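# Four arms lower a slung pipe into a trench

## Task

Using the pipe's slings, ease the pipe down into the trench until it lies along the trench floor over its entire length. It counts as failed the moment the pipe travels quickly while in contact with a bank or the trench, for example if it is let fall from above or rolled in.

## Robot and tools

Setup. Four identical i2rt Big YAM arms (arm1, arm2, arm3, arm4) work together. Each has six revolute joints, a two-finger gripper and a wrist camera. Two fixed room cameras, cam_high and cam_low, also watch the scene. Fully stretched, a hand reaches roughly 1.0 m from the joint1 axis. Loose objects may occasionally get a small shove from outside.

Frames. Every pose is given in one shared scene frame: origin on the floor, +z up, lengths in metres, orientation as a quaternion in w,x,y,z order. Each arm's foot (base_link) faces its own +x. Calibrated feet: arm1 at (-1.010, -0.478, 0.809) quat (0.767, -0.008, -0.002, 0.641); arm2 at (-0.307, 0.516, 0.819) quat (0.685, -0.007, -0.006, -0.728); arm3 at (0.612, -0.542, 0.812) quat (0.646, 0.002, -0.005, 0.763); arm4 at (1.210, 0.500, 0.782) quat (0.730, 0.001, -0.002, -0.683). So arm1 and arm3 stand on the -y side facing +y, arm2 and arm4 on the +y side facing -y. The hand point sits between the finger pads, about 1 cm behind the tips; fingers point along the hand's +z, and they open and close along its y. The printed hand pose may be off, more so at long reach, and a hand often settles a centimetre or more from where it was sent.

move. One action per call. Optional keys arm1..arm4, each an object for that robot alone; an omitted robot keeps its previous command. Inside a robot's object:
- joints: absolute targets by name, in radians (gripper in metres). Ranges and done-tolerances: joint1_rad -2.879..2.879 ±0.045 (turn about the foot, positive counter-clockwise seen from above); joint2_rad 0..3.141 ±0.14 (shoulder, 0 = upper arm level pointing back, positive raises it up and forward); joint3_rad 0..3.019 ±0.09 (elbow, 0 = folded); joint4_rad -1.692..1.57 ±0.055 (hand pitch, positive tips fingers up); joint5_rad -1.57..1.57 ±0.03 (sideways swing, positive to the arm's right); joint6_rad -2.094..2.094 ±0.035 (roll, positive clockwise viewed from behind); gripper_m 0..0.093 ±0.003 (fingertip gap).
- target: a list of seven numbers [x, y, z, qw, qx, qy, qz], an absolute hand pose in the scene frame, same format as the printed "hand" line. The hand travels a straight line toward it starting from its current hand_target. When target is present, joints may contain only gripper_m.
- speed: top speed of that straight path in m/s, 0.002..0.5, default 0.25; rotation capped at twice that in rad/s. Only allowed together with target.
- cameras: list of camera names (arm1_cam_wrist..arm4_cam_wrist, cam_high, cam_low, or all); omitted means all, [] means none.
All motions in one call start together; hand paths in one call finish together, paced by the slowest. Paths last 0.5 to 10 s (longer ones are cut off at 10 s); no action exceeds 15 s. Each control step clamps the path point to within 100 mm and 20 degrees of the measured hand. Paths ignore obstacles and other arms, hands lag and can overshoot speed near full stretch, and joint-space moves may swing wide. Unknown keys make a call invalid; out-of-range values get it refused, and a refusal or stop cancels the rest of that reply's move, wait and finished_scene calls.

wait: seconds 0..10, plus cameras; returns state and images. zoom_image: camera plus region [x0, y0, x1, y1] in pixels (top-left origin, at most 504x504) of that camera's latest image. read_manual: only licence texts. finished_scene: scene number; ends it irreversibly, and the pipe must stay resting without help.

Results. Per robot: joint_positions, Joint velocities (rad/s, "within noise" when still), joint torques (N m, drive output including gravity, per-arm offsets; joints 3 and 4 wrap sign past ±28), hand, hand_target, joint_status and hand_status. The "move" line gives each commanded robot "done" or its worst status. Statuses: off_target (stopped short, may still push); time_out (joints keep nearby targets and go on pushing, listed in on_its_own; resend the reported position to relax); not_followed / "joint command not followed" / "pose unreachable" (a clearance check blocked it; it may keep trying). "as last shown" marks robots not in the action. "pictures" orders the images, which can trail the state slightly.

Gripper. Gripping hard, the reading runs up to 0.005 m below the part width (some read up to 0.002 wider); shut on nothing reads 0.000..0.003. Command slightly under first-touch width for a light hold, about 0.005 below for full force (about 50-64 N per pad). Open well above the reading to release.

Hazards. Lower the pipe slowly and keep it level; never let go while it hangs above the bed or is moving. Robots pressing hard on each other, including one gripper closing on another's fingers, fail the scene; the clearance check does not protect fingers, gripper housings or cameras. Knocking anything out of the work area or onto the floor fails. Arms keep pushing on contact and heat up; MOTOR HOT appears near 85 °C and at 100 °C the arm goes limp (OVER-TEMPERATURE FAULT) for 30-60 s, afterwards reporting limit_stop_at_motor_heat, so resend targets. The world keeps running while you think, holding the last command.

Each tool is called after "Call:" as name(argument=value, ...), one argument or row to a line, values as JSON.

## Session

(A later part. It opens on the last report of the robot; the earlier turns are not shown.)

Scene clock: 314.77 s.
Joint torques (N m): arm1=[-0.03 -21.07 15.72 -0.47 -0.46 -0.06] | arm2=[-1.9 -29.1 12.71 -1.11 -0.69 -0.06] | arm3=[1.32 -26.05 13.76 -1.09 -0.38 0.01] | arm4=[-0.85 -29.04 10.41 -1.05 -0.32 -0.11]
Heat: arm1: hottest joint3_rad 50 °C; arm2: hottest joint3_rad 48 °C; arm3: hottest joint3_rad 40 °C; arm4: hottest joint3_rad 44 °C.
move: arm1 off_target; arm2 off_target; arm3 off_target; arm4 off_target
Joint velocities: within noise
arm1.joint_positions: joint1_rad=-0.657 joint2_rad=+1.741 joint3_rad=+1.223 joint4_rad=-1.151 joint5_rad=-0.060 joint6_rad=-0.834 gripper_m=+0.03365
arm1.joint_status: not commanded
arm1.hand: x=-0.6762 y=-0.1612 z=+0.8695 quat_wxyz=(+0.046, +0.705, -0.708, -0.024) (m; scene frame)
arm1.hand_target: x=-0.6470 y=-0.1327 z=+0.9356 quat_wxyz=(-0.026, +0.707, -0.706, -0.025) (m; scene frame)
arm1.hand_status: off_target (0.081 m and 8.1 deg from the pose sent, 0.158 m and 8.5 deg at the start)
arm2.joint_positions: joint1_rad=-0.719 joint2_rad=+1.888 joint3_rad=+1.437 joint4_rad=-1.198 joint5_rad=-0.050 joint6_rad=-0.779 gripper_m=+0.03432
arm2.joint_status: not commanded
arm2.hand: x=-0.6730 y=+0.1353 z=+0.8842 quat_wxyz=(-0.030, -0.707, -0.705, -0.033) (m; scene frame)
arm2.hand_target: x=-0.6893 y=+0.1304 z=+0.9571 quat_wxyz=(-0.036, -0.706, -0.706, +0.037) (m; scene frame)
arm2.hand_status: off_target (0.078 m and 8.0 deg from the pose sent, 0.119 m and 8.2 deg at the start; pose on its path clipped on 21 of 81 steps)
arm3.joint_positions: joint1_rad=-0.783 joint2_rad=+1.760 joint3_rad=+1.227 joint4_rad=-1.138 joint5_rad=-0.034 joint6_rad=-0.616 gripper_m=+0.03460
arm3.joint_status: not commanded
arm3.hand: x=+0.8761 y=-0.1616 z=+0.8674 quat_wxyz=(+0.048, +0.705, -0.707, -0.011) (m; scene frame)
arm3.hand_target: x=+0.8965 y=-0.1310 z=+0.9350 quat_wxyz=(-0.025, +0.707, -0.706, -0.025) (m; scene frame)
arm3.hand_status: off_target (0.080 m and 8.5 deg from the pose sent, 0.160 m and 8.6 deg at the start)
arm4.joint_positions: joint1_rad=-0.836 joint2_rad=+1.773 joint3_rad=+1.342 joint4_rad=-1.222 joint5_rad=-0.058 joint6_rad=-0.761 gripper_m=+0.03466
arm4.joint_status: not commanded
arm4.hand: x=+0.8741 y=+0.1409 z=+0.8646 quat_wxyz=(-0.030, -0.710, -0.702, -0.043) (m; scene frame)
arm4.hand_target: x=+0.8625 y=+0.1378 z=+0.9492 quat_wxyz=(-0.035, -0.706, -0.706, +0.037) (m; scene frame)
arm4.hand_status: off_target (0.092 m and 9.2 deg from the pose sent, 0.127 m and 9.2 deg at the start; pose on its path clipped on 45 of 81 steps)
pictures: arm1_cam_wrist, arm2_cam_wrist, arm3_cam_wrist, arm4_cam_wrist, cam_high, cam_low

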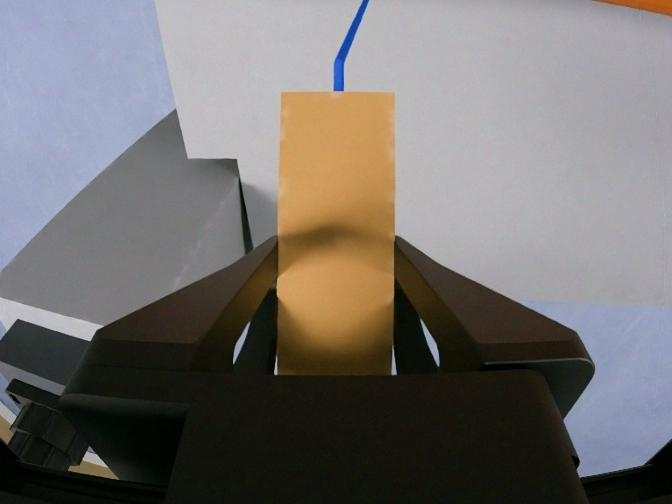

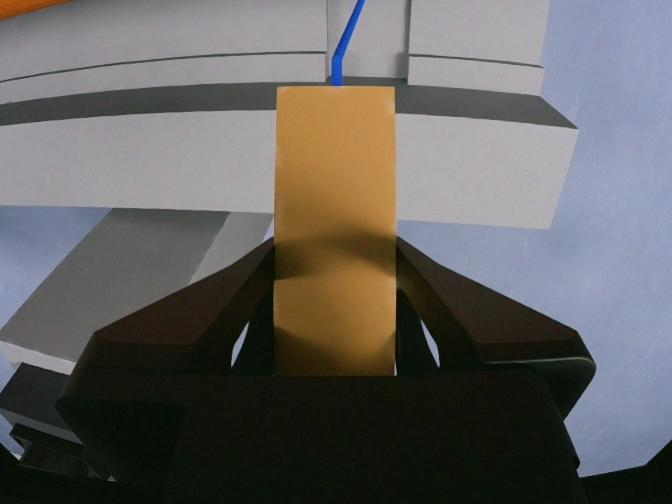

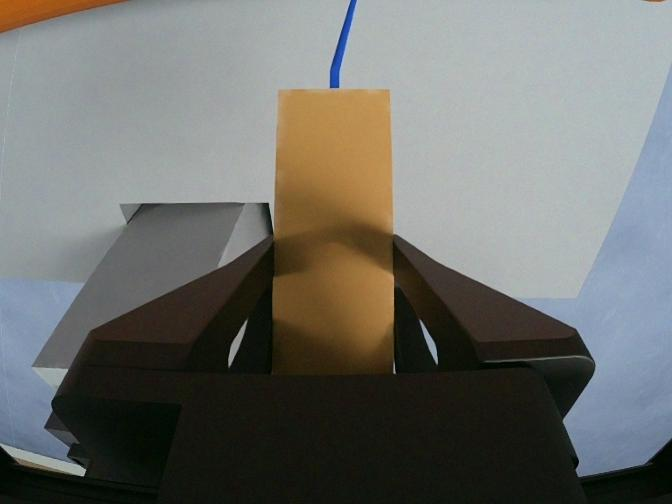

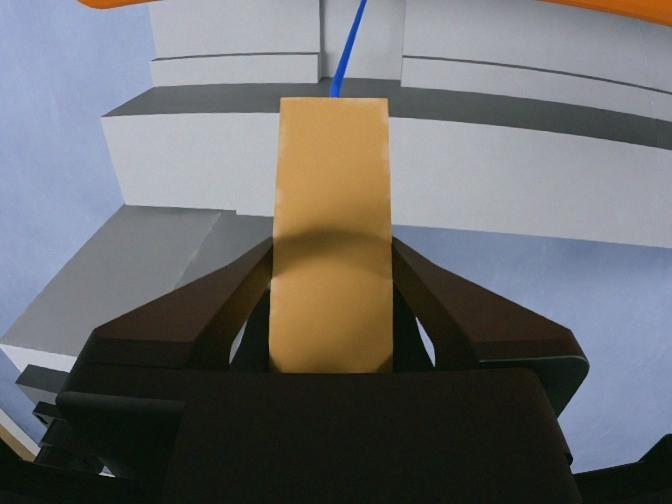

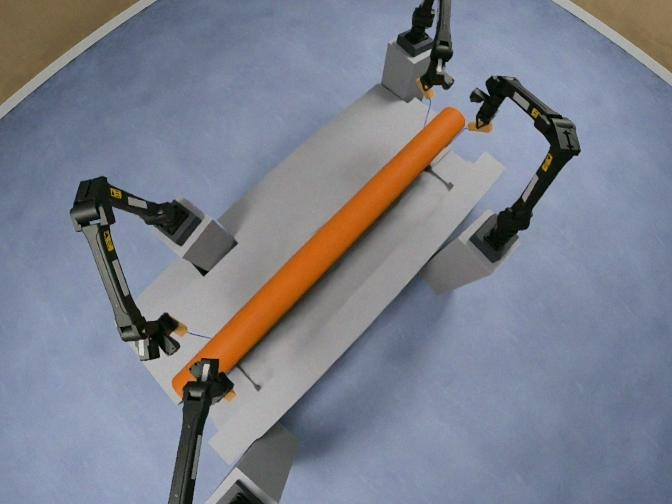

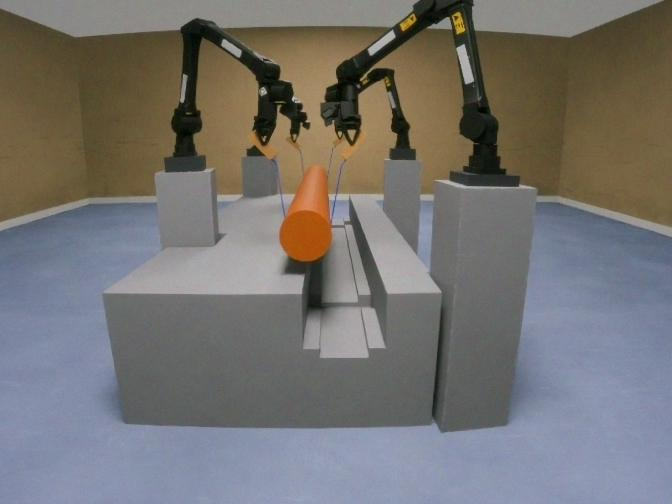

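Call:
move(
  arm1={"target": [-0.645, -0.006, 0.948, -0.0523, 0.7052, -0.7052, -0.0523], "speed": 0.07},
  arm2={"target": [-0.691, 0.232, 0.93, 0.0523, 0.7052, 0.7052, -0.0523], "speed": 0.07},
  arm3={"target": [0.898, -0.005, 0.948, -0.0523, 0.7052, -0.7052, -0.0523], "speed": 0.07},
  arm4={"target": [0.861, 0.235, 0.94, 0.0523, 0.7052, 0.7052, -0.0523], "speed": 0.07},
)

Call:
zoom_image(
  camera="cam_low",
  region=[240, 130, 410, 370],
)

Scene clock: 329.63 s.
Joint torques (N m): arm1=[0.09 -25.64 16.66 -0.43 -0.69 0.03] | arm2=[-1.9 -23.82 11.88 -0.46 -0.89 -0.06] | arm3=[1.2 -31.68 14.78 -0.66 -0.58 0.01] | arm4=[-0.21 -23.77 10.52 -0.38 -0.53 -0.12]
Heat: arm1: hottest joint3_rad 55 °C; arm2: hottest joint3_rad 48 °C; arm3: hottest joint3_rad 42 °C; arm4: hottest joint3_rad 44 °C.
move: arm1 off_target; arm2 off_target; arm3 off_target; arm4 off_target
Joint velocities: within noise
arm1.joint_positions: joint1_rad=-0.515 joint2_rad=+1.913 joint3_rad=+1.448 joint4_rad=-1.165 joint5_rad=-0.098 joint6_rad=-0.686 gripper_m=+0.03365
arm1.joint_status: not commanded
arm1.hand: x=-0.6789 y=-0.0522 z=+0.8578 quat_wxyz=(+0.033, +0.703, -0.710, -0.038) (m; scene frame)
arm1.hand_target: x=-0.6533 y=-0.0167 z=+0.9433 quat_wxyz=(-0.053, +0.705, -0.705, -0.052) (m; scene frame)
arm1.hand_status: off_target (0.107 m and 9.9 deg from the pose sent, 0.177 m and 11.7 deg at the start; pose on its path clipped on 43 of 85 steps)
arm2.joint_positions: joint1_rad=-0.891 joint2_rad=+1.720 joint3_rad=+1.167 joint4_rad=-1.075 joint5_rad=-0.091 joint6_rad=-0.948 gripper_m=+0.03432
arm2.joint_status: not commanded
arm2.hand: x=-0.6697 y=+0.2403 z=+0.8743 quat_wxyz=(-0.055, -0.708, -0.704, -0.014) (m; scene frame)
arm2.hand_target: x=-0.6889 y=+0.2335 z=+0.9286 quat_wxyz=(-0.051, -0.705, -0.705, +0.052) (m; scene frame)
arm2.hand_status: off_target (0.060 m and 7.6 deg from the pose sent, 0.108 m and 10.1 deg at the start)
arm3.joint_positions: joint1_rad=-0.673 joint2_rad=+1.970 joint3_rad=+1.523 joint4_rad=-1.181 joint5_rad=-0.062 joint6_rad=-0.504 gripper_m=+0.03460
arm3.joint_status: not commanded
arm3.hand: x=+0.8763 y=-0.0471 z=+0.8604 quat_wxyz=(+0.032, +0.705, -0.708, -0.024) (m; scene frame)
arm3.hand_target: x=+0.8937 y=-0.0129 z=+0.9485 quat_wxyz=(-0.053, +0.705, -0.705, -0.052) (m; scene frame)
arm3.hand_status: off_target (0.100 m and 10.1 deg from the pose sent, 0.177 m and 12.4 deg at the start; pose on its path clipped on 8 of 85 steps)
arm4.joint_positions: joint1_rad=-1.019 joint2_rad=+1.587 joint3_rad=+1.107 joint4_rad=-1.167 joint5_rad=-0.101 joint6_rad=-0.937 gripper_m=+0.03466
arm4.joint_status: not commanded
arm4.hand: x=+0.8799 y=+0.2451 z=+0.8685 quat_wxyz=(-0.058, -0.713, -0.699, -0.030) (m; scene frame)
arm4.hand_target: x=+0.8643 y=+0.2370 z=+0.9365 quat_wxyz=(-0.051, -0.705, -0.706, +0.052) (m; scene frame)
arm4.hand_status: off_target (0.075 m and 9.5 deg from the pose sent, 0.121 m and 11.2 deg at the start)
pictures: arm1_cam_wrist, arm2_cam_wrist, arm3_cam_wrist, arm4_cam_wrist, cam_high, cam_low

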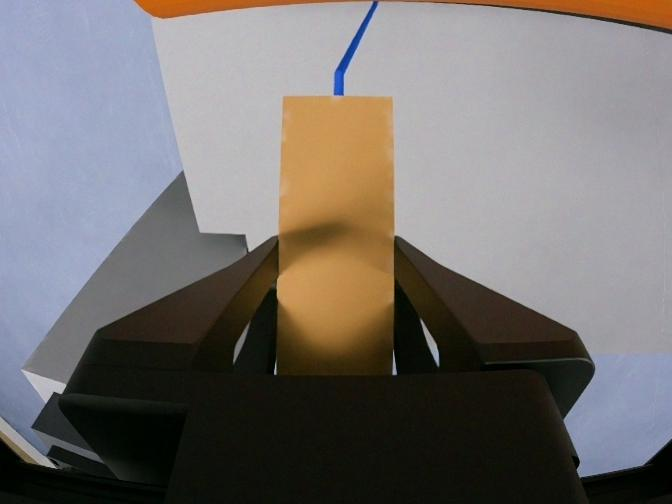

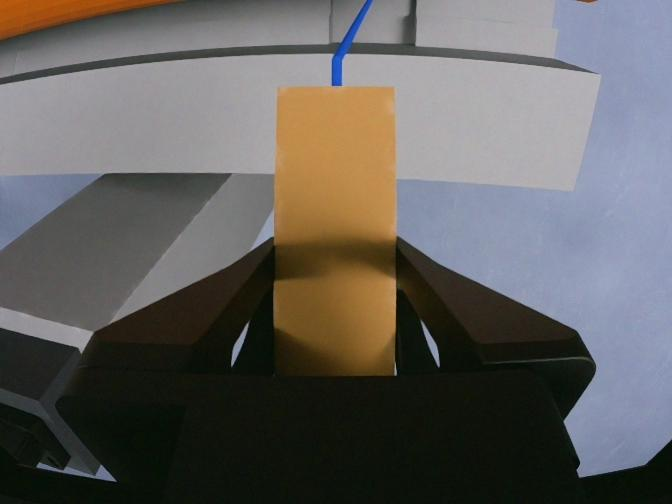

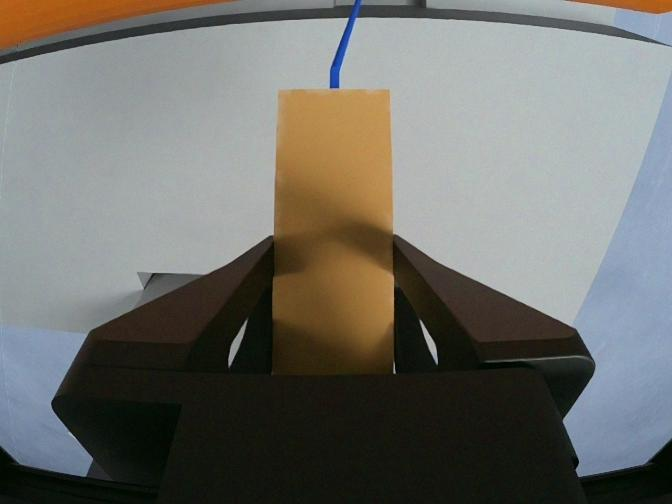

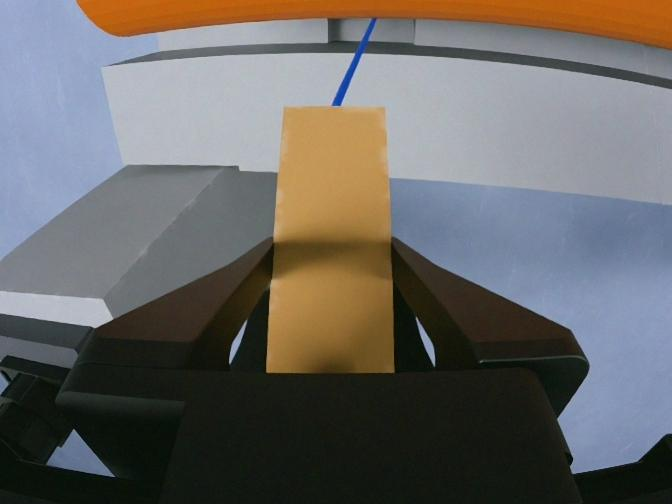

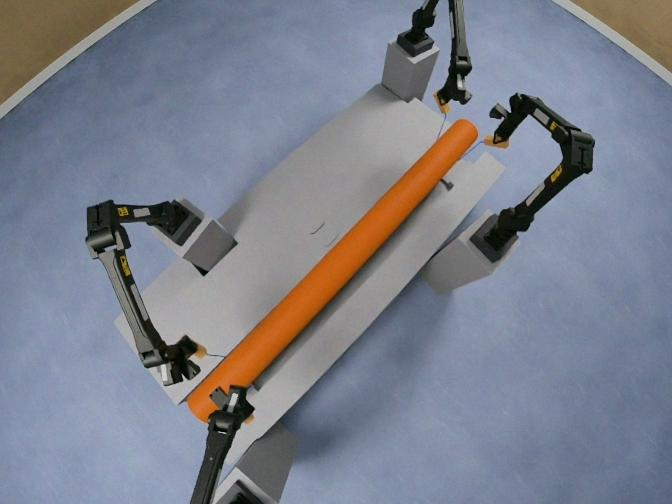

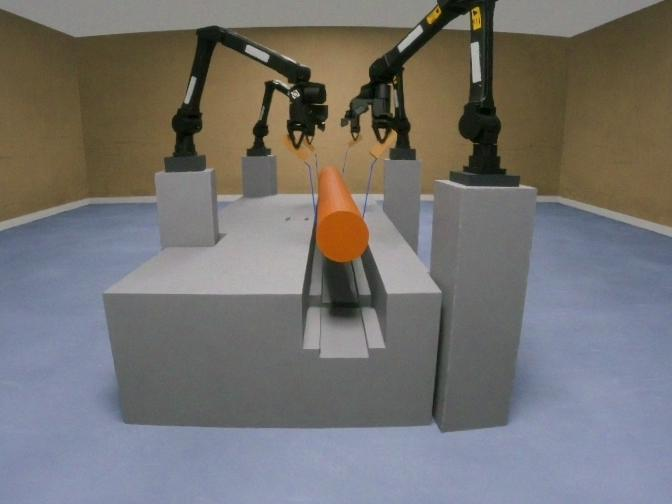

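Scaled by 2.100.

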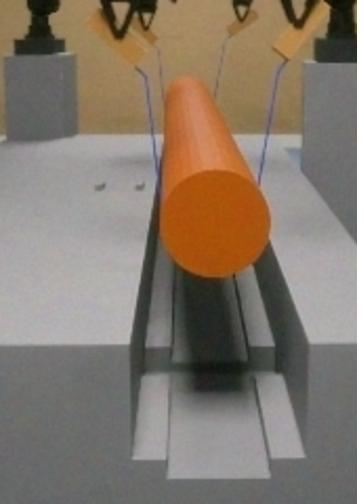

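Call:
move(
  arm1={"target": [-0.649, -0.006, 0.80, -0.0523, 0.7052, -0.7052, -0.0523], "speed": 0.08},
  arm2={"target": [-0.691, 0.222, 0.785, 0.0523, 0.7052, 0.7052, -0.0523], "speed": 0.08},
  arm3={"target": [0.894, -0.005, 0.80, -0.0523, 0.7052, -0.7052, -0.0523], "speed": 0.08},
  arm4={"target": [0.861, 0.225, 0.795, 0.0523, 0.7052, 0.7052, -0.0523], "speed": 0.08},
)

Call:
zoom_image(
  camera="cam_low",
  region=[240, 130, 410, 370],
)

Scene clock: 337.33 s.
Joint torques (N m): arm1=[0.32 -27.81 9.7 0.51 -0.65 -0.01] | arm2=[-0.85 -22.59 8.99 -0.17 -0.92 0.08] | arm3=[1.61 -32.91 8.7 0.27 -0.56 0.02] | arm4=[0.56 -21.95 8.05 -0.01 -0.71 0.07]
Heat: arm1: hottest joint3_rad 57 °C; arm2: hottest joint3_rad 48 °C; arm3: hottest joint3_rad 42 °C; arm4: hottest joint3_rad 44 °C.
move: arm1 off_target; arm2 off_target; arm3 off_target; arm4 off_target
Joint velocities: within noise
arm1.joint_positions: joint1_rad=-0.507 joint2_rad=+2.096 joint3_rad=+1.381 joint4_rad=-0.876 joint5_rad=-0.098 joint6_rad=-0.678 gripper_m=+0.03365
arm1.joint_status: not commanded
arm1.hand: x=-0.6715 y=-0.0396 z=+0.7381 quat_wxyz=(+0.013, +0.704, -0.709, -0.040) (m; scene frame)
arm1.hand_target: x=-0.6512 y=-0.0089 z=+0.7999 quat_wxyz=(-0.052, +0.705, -0.705, -0.052) (m; scene frame)
arm1.hand_status: off_target (0.074 m and 7.7 deg from the pose sent, 0.080 m and 9.9 deg at the start)
arm2.joint_positions: joint1_rad=-0.891 joint2_rad=+1.924 joint3_rad=+1.045 joint4_rad=-0.716 joint5_rad=-0.091 joint6_rad=-0.948 gripper_m=+0.03432
arm2.joint_status: not commanded
arm2.hand: x=-0.6682 y=+0.2393 z=+0.7477 quat_wxyz=(-0.053, -0.708, -0.704, +0.002) (m; scene frame)
arm2.hand_target: x=-0.6900 y=+0.2229 z=+0.7848 quat_wxyz=(-0.052, -0.705, -0.705, +0.052) (m; scene frame)
arm2.hand_status: off_target (0.047 m and 5.8 deg from the pose sent, 0.094 m and 7.6 deg at the start)
arm3.joint_positions: joint1_rad=-0.673 joint2_rad=+2.135 joint3_rad=+1.425 joint4_rad=-0.872 joint5_rad=-0.062 joint6_rad=-0.500 gripper_m=+0.03461
arm3.joint_status: not commanded
arm3.hand: x=+0.8798 y=-0.0398 z=+0.7376 quat_wxyz=(+0.009, +0.704, -0.710, -0.031) (m; scene frame)
arm3.hand_target: x=+0.8924 y=-0.0078 z=+0.7998 quat_wxyz=(-0.052, +0.705, -0.705, -0.052) (m; scene frame)
arm3.hand_status: off_target (0.073 m and 7.5 deg from the pose sent, 0.076 m and 10.2 deg at the start)
arm4.joint_positions: joint1_rad=-1.017 joint2_rad=+1.765 joint3_rad=+0.936 joint4_rad=-0.782 joint5_rad=-0.098 joint6_rad=-0.937 gripper_m=+0.03466
arm4.joint_status: not commanded
arm4.hand: x=+0.8857 y=+0.2484 z=+0.7439 quat_wxyz=(-0.054, -0.712, -0.700, -0.013) (m; scene frame)
arm4.hand_target: x=+0.8628 y=+0.2265 z=+0.7936 quat_wxyz=(-0.052, -0.705, -0.706, +0.052) (m; scene frame)
arm4.hand_status: off_target (0.061 m and 7.5 deg from the pose sent, 0.079 m and 9.5 deg at the start)
pictures: arm1_cam_wrist, arm2_cam_wrist, arm3_cam_wrist, arm4_cam_wrist, cam_high, cam_low

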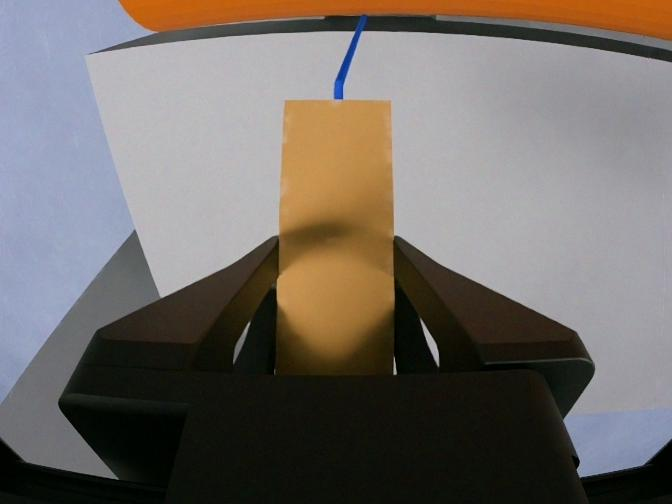

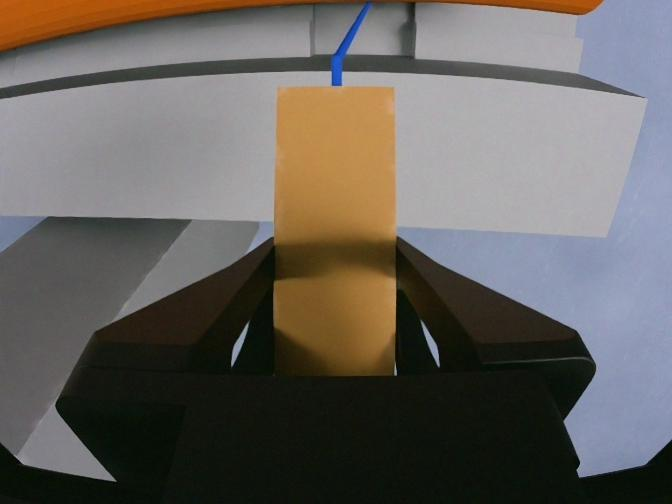

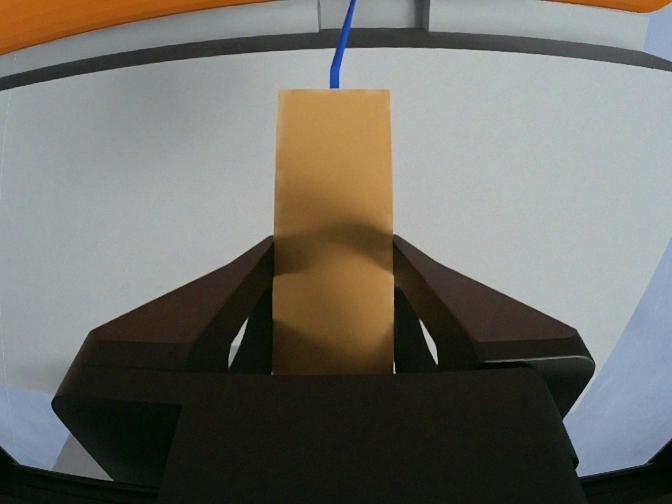

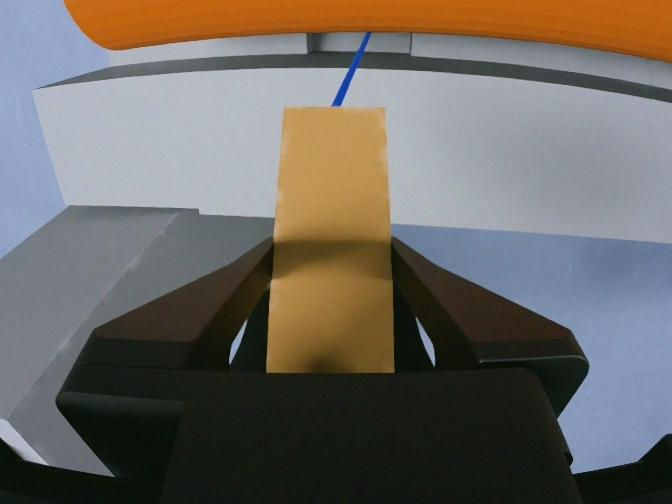

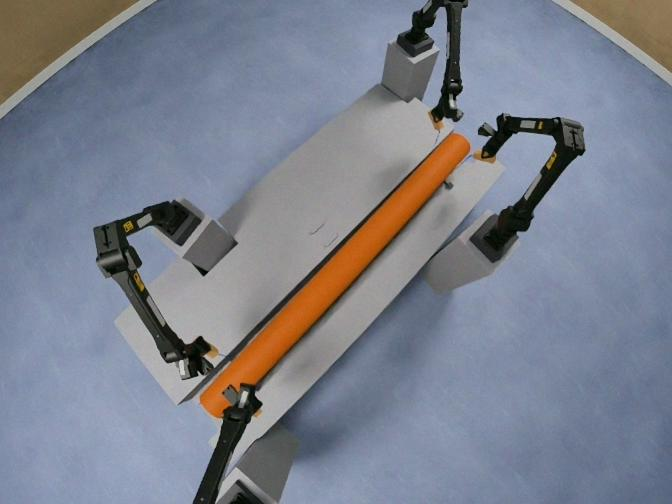

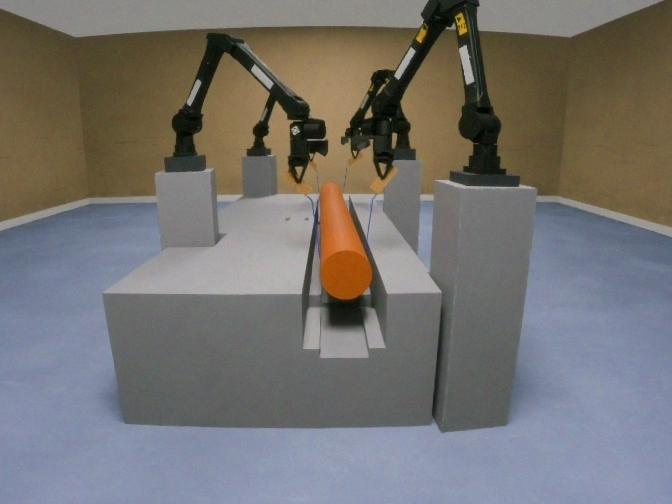

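Scaled by 2.100.

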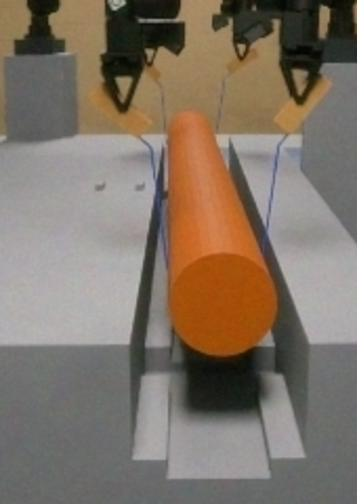

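Call:
move(
  arm1={"target": [-0.649, -0.009, 0.70, -0.0523, 0.7052, -0.7052, -0.0523], "speed": 0.08},
  arm2={"target": [-0.691, 0.218, 0.682, 0.0523, 0.7052, 0.7052, -0.0523], "speed": 0.08},
  arm3={"target": [0.891, -0.010, 0.70, -0.0523, 0.7052, -0.7052, -0.0523], "speed": 0.08},
  arm4={"target": [0.856, 0.217, 0.692, 0.0523, 0.7052, 0.7052, -0.0523], "speed": 0.08},
)

Call:
zoom_image(
  camera="cam_low",
  region=[240, 130, 410, 370],
)

Scene clock: 344.97 s.
Joint torques (N m): arm1=[-0.38 -27.46 7.57 0.58 -0.62 0] | arm2=[-0.5 -23.12 6.93 -0.18 -0.92 0.11] | arm3=[1.55 -32.62 7.1 0.28 -0.54 0.03] | arm4=[0.5 -23.3 5.59 0.09 -0.68 0.15]
Heat: arm1: hottest joint3_rad 54 °C; arm2: hottest joint3_rad 47 °C; arm3: hottest joint3_rad 42 °C; arm4: hottest joint3_rad 42 °C.
move: arm1 off_target; arm2 off_target; arm3 off_target; arm4 off_target
Joint velocities: within noise
arm1.joint_positions: joint1_rad=-0.507 joint2_rad=+2.257 joint3_rad=+1.350 joint4_rad=-0.673 joint5_rad=-0.098 joint6_rad=-0.678 gripper_m=+0.03365
arm1.joint_status: not commanded
arm1.hand: x=-0.6742 y=-0.0454 z=+0.6441 quat_wxyz=(+0.008, +0.704, -0.709, -0.040) (m; scene frame)
arm1.hand_target: x=-0.6507 y=-0.0113 z=+0.6999 quat_wxyz=(-0.052, +0.705, -0.705, -0.052) (m; scene frame)
arm1.hand_status: off_target (0.071 m and 7.0 deg from the pose sent, 0.054 m and 7.7 deg at the start)
arm2.joint_positions: joint1_rad=-0.891 joint2_rad=+2.147 joint3_rad=+1.036 joint4_rad=-0.478 joint5_rad=-0.091 joint6_rad=-0.947 gripper_m=+0.03432
arm2.joint_status: not commanded
arm2.hand: x=-0.6655 y=+0.2397 z=+0.6485 quat_wxyz=(-0.052, -0.708, -0.704, +0.006) (m; scene frame)
arm2.hand_target: x=-0.6901 y=+0.2189 z=+0.6818 quat_wxyz=(-0.052, -0.705, -0.705, +0.052) (m; scene frame)
arm2.hand_status: off_target (0.047 m and 5.4 deg from the pose sent, 0.073 m and 5.8 deg at the start)
arm3.joint_positions: joint1_rad=-0.673 joint2_rad=+2.285 joint3_rad=+1.379 joint4_rad=-0.666 joint5_rad=-0.062 joint6_rad=-0.499 gripper_m=+0.03461
arm3.joint_status: not commanded
arm3.hand: x=+0.8743 y=-0.0492 z=+0.6435 quat_wxyz=(+0.004, +0.704, -0.710, -0.032) (m; scene frame)
arm3.hand_target: x=+0.8898 y=-0.0123 z=+0.6996 quat_wxyz=(-0.052, +0.705, -0.705, -0.052) (m; scene frame)
arm3.hand_status: off_target (0.071 m and 6.9 deg from the pose sent, 0.049 m and 7.5 deg at the start)
arm4.joint_positions: joint1_rad=-1.011 joint2_rad=+2.000 joint3_rad=+0.919 joint4_rad=-0.519 joint5_rad=-0.098 joint6_rad=-0.937 gripper_m=+0.03466
arm4.joint_status: not commanded
arm4.hand: x=+0.8847 y=+0.2438 z=+0.6456 quat_wxyz=(-0.053, -0.709, -0.703, -0.008) (m; scene frame)
arm4.hand_target: x=+0.8574 y=+0.2183 z=+0.6904 quat_wxyz=(-0.052, -0.705, -0.705, +0.052) (m; scene frame)
arm4.hand_status: off_target (0.061 m and 6.9 deg from the pose sent, 0.068 m and 7.5 deg at the start)
pictures: arm1_cam_wrist, arm2_cam_wrist, arm3_cam_wrist, arm4_cam_wrist, cam_high, cam_low

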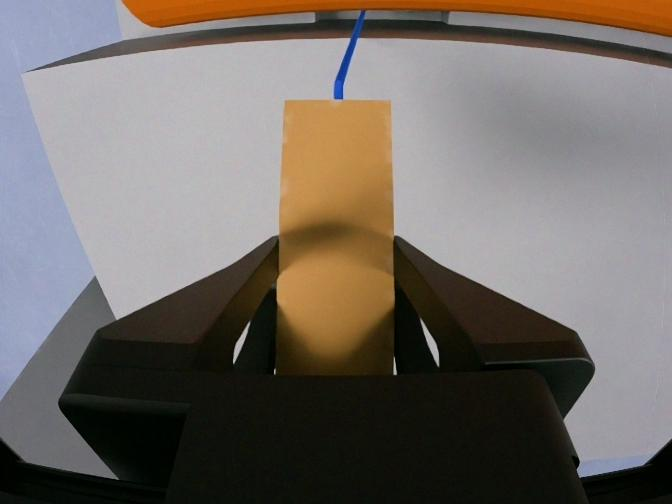

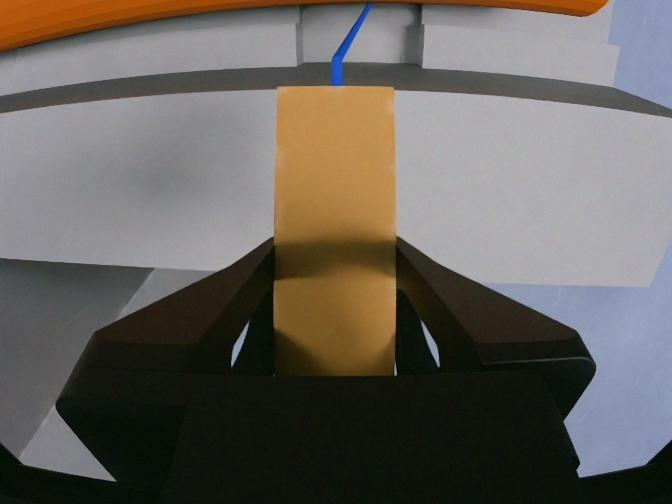

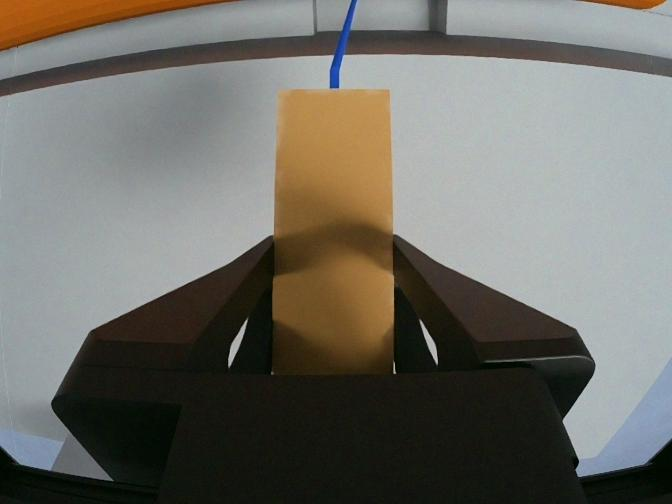

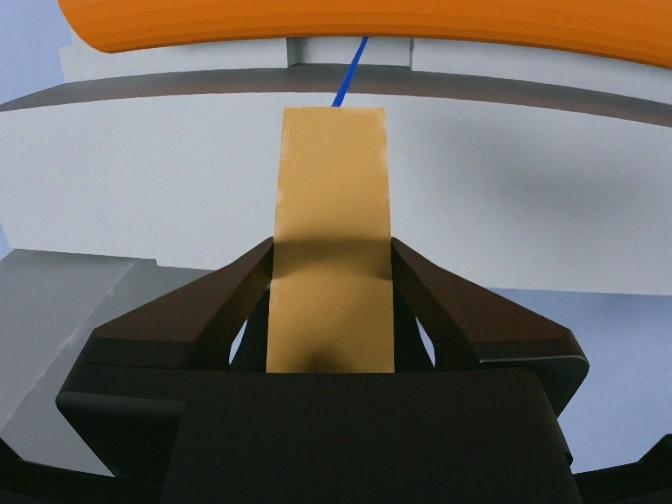

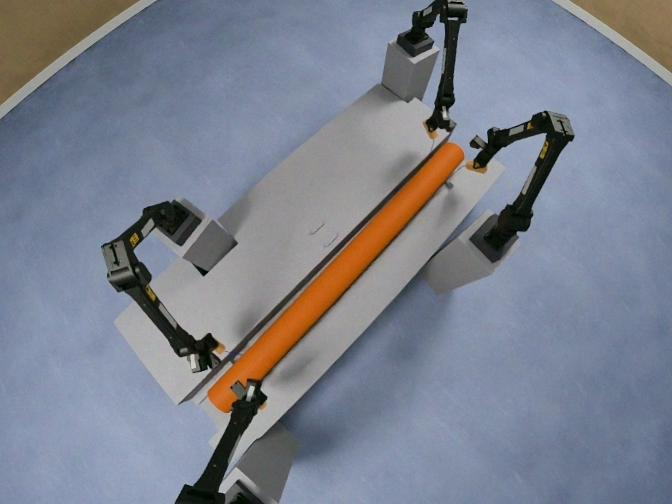

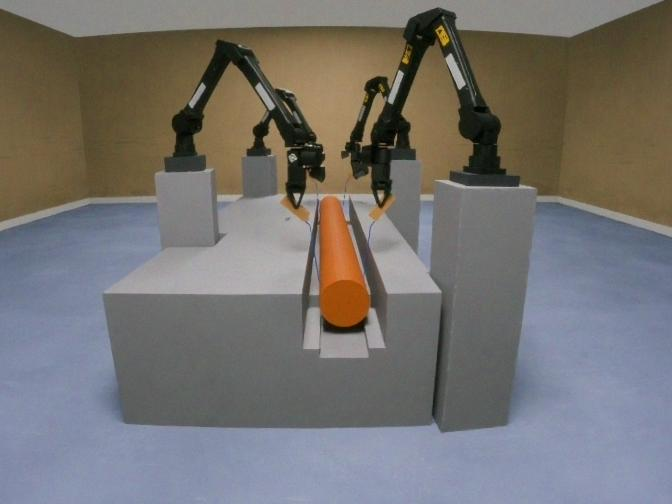

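Scaled by 2.100.

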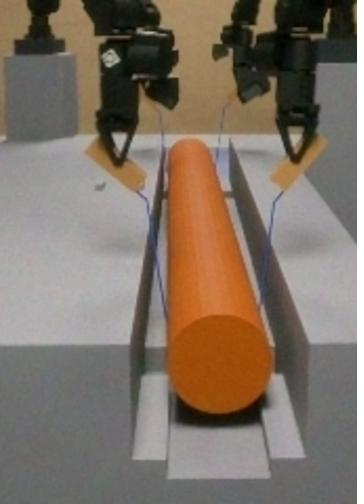

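Call:
move(
  arm1={"target": [-0.649, -0.011, 0.665, -0.0523, 0.7052, -0.7052, -0.0523], "speed": 0.03},
  arm2={"target": [-0.691, 0.216, 0.645, 0.0523, 0.7052, 0.7052, -0.0523], "speed": 0.03},
  arm3={"target": [0.891, -0.012, 0.665, -0.0523, 0.7052, -0.7052, -0.0523], "speed": 0.03},
  arm4={"target": [0.854, 0.214, 0.655, 0.0523, 0.7052, 0.7052, -0.0523], "speed": 0.03},
  cameras=["cam_low", "cam_high"],
)

Call:
zoom_image(
  camera="cam_low",
  region=[240, 130, 410, 370],
)

Scene clock: 350.20 s.
Joint torques (N m): arm1=[-0.5 -27.46 7.83 0.83 -0.64 -0.03] | arm2=[-0.38 -22.42 7.36 -0.21 -0.92 0.11] | arm3=[1.44 -31.5 7.06 0.32 -0.55 0.01] | arm4=[0.62 -22.95 5.65 0.06 -0.68 0.17]
Heat: arm1: hottest joint3_rad 52 °C; arm2: hottest joint3_rad 46 °C; arm3: hottest joint3_rad 42 °C; arm4: hottest joint3_rad 41 °C.
move: arm1 off_target; arm2 off_target; arm3 off_target; arm4 off_target
Joint velocities: within noise
arm1.joint_positions: joint1_rad=-0.507 joint2_rad=+2.305 joint3_rad=+1.343 joint4_rad=-0.607 joint5_rad=-0.098 joint6_rad=-0.678 gripper_m=+0.03365
arm1.joint_status: not commanded
arm1.hand: x=-0.6755 y=-0.0477 z=+0.6171 quat_wxyz=(+0.003, +0.704, -0.709, -0.041) (m; scene frame)
arm1.hand_target: x=-0.6504 y=-0.0129 z=+0.6656 quat_wxyz=(-0.052, +0.705, -0.705, -0.052) (m; scene frame)
arm1.hand_status: off_target (0.066 m and 6.4 deg from the pose sent, 0.047 m and 7.0 deg at the start)
arm2.joint_positions: joint1_rad=-0.891 joint2_rad=+2.221 joint3_rad=+1.036 joint4_rad=-0.403 joint5_rad=-0.092 joint6_rad=-0.944 gripper_m=+0.03432
arm2.joint_status: not commanded
arm2.hand: x=-0.6608 y=+0.2424 z=+0.6165 quat_wxyz=(-0.052, -0.709, -0.703, +0.006) (m; scene frame)
arm2.hand_target: x=-0.6900 y=+0.2169 z=+0.6458 quat_wxyz=(-0.052, -0.705, -0.705, +0.052) (m; scene frame)
arm2.hand_status: off_target (0.049 m and 5.4 deg from the pose sent, 0.035 m and 5.3 deg at the start)
arm3.joint_positions: joint1_rad=-0.673 joint2_rad=+2.336 joint3_rad=+1.374 joint4_rad=-0.602 joint5_rad=-0.062 joint6_rad=-0.499 gripper_m=+0.03461
arm3.joint_status: not commanded
arm3.hand: x=+0.8726 y=-0.0521 z=+0.6154 quat_wxyz=(+0.001, +0.704, -0.709, -0.033) (m; scene frame)
arm3.hand_target: x=+0.8899 y=-0.0142 z=+0.6652 quat_wxyz=(-0.052, +0.705, -0.705, -0.052) (m; scene frame)
arm3.hand_status: off_target (0.066 m and 6.5 deg from the pose sent, 0.046 m and 6.9 deg at the start)
arm4.joint_positions: joint1_rad=-1.008 joint2_rad=+2.085 joint3_rad=+0.919 joint4_rad=-0.433 joint5_rad=-0.098 joint6_rad=-0.937 gripper_m=+0.03466
arm4.joint_status: not commanded
arm4.hand: x=+0.8881 y=+0.2447 z=+0.6118 quat_wxyz=(-0.053, -0.708, -0.704, -0.007) (m; scene frame)
arm4.hand_target: x=+0.8557 y=+0.2153 z=+0.6543 quat_wxyz=(-0.052, -0.705, -0.706, +0.052) (m; scene frame)
arm4.hand_status: off_target (0.063 m and 6.9 deg from the pose sent, 0.044 m and 6.9 deg at the start)
pictures: cam_high, cam_low

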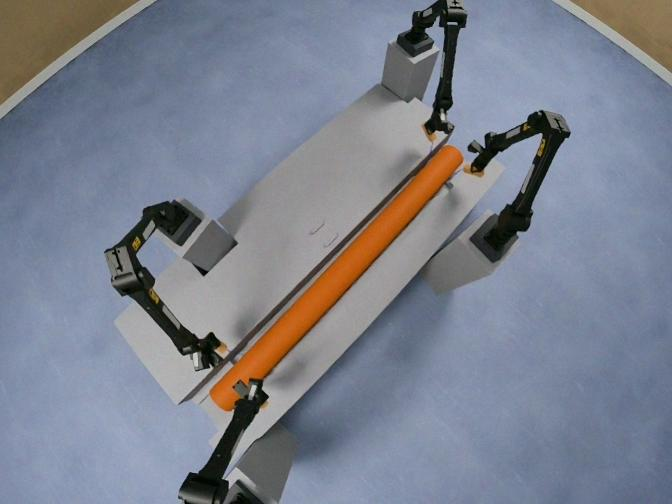

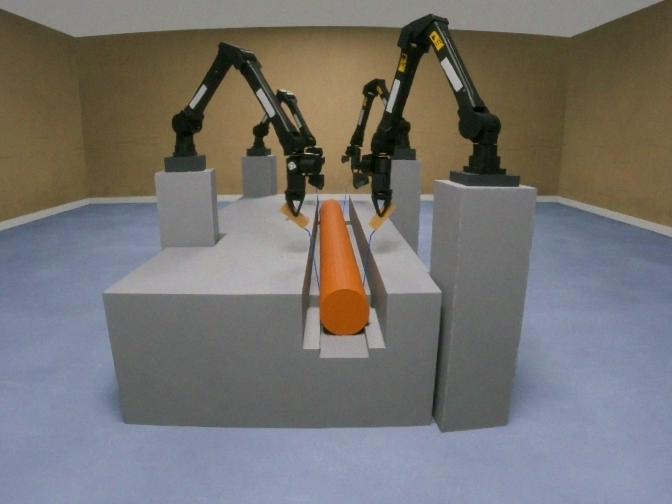

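Scaled by 2.100.

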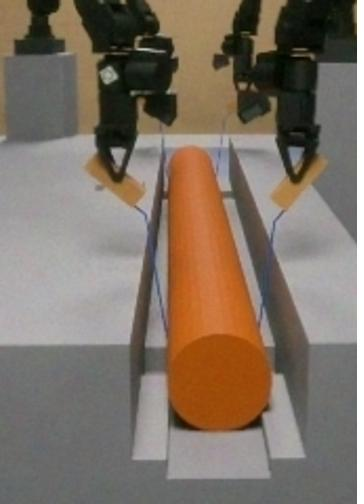

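Call:
move(
  arm1={"target": [-0.649, -0.011, 0.635, -0.0523, 0.7052, -0.7052, -0.0523], "speed": 0.03},
  arm2={"target": [-0.691, 0.216, 0.615, 0.0523, 0.7052, 0.7052, -0.0523], "speed": 0.03},
  arm3={"target": [0.891, -0.012, 0.635, -0.0523, 0.7052, -0.7052, -0.0523], "speed": 0.03},
  arm4={"target": [0.854, 0.214, 0.625, 0.0523, 0.7052, 0.7052, -0.0523], "speed": 0.03},
  cameras=["cam_low", "cam_high"],
)

Call:
zoom_image(
  camera="cam_low",
  region=[240, 130, 410, 370],
)

Scene clock: 354.57 s.
Joint torques (N m): arm1=[-0.44 -23.59 8.49 0.76 -0.46 0] | arm2=[-0.32 -20.07 7.43 0.13 -0.75 0.11] | arm3=[1.44 -26.93 7.97 0.65 -0.53 0.01] | arm4=[0.67 -18.9 6.16 0.55 -0.51 0.18]
Heat: arm1: hottest joint3_rad 50 °C; arm2: hottest joint3_rad 46 °C; arm3: hottest joint3_rad 41 °C; arm4: hottest joint3_rad 41 °C.
move: arm1 off_target; arm2 off_target; arm3 off_target; arm4 off_target
Joint velocities: within noise
arm1.joint_positions: joint1_rad=-0.507 joint2_rad=+2.331 joint3_rad=+1.343 joint4_rad=-0.562 joint5_rad=-0.102 joint6_rad=-0.678 gripper_m=+0.03365
arm1.joint_status: not commanded
arm1.hand: x=-0.6743 y=-0.0453 z=+0.6038 quat_wxyz=(-0.007, +0.705, -0.708, -0.044) (m; scene frame)
arm1.hand_target: x=-0.6502 y=-0.0125 z=+0.6366 quat_wxyz=(-0.052, +0.705, -0.705, -0.052) (m; scene frame)
arm1.hand_status: off_target (0.053 m and 5.3 deg from the pose sent, 0.049 m and 6.5 deg at the start)
arm2.joint_positions: joint1_rad=-0.891 joint2_rad=+2.266 joint3_rad=+1.050 joint4_rad=-0.357 joint5_rad=-0.096 joint6_rad=-0.944 gripper_m=+0.03432
arm2.joint_status: not commanded
arm2.hand: x=-0.6635 y=+0.2395 z=+0.5990 quat_wxyz=(-0.053, -0.709, -0.703, +0.013) (m; scene frame)
arm2.hand_target: x=-0.6901 y=+0.2168 z=+0.6163 quat_wxyz=(-0.052, -0.705, -0.705, +0.052) (m; scene frame)
arm2.hand_status: off_target (0.040 m and 4.5 deg from the pose sent, 0.040 m and 5.4 deg at the start)
arm3.joint_positions: joint1_rad=-0.673 joint2_rad=+2.344 joint3_rad=+1.374 joint4_rad=-0.563 joint5_rad=-0.062 joint6_rad=-0.499 gripper_m=+0.03461
arm3.joint_status: not commanded
arm3.hand: x=+0.8760 y=-0.0460 z=+0.6114 quat_wxyz=(-0.014, +0.704, -0.709, -0.038) (m; scene frame)
arm3.hand_target: x=+0.8903 y=-0.0135 z=+0.6365 quat_wxyz=(-0.052, +0.705, -0.705, -0.052) (m; scene frame)
arm3.hand_status: off_target (0.044 m and 4.7 deg from the pose sent, 0.048 m and 6.5 deg at the start)
arm4.joint_positions: joint1_rad=-1.008 joint2_rad=+2.112 joint3_rad=+0.919 joint4_rad=-0.382 joint5_rad=-0.103 joint6_rad=-0.937 gripper_m=+0.03466
arm4.joint_status: not commanded
arm4.hand: x=+0.8849 y=+0.2413 z=+0.6014 quat_wxyz=(-0.054, -0.708, -0.704, +0.005) (m; scene frame)
arm4.hand_target: x=+0.8551 y=+0.2149 z=+0.6261 quat_wxyz=(-0.053, -0.705, -0.705, +0.052) (m; scene frame)
arm4.hand_status: off_target (0.048 m and 5.4 deg from the pose sent, 0.048 m and 6.9 deg at the start)
pictures: cam_high, cam_low

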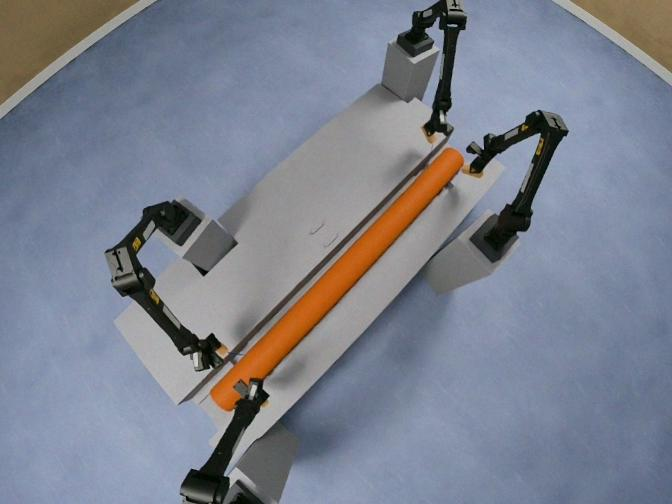

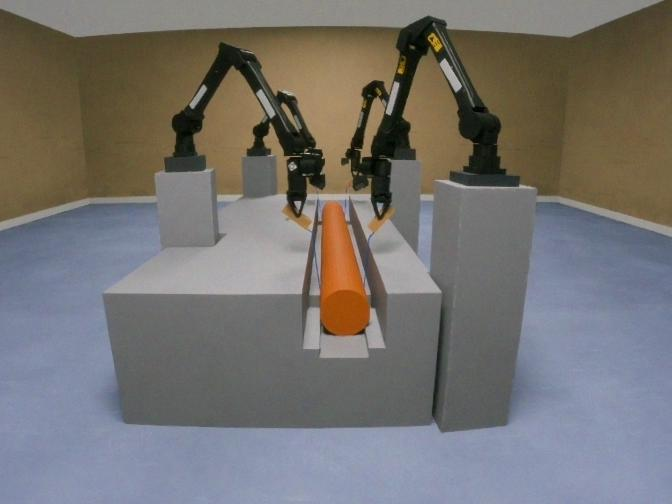

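Scaled by 2.100.

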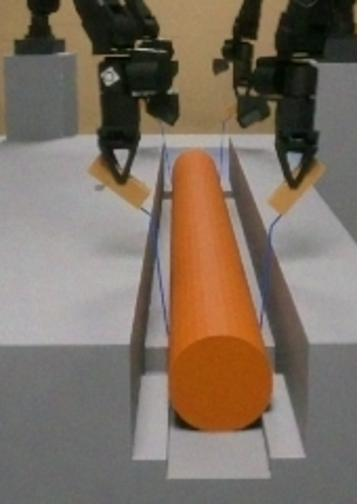

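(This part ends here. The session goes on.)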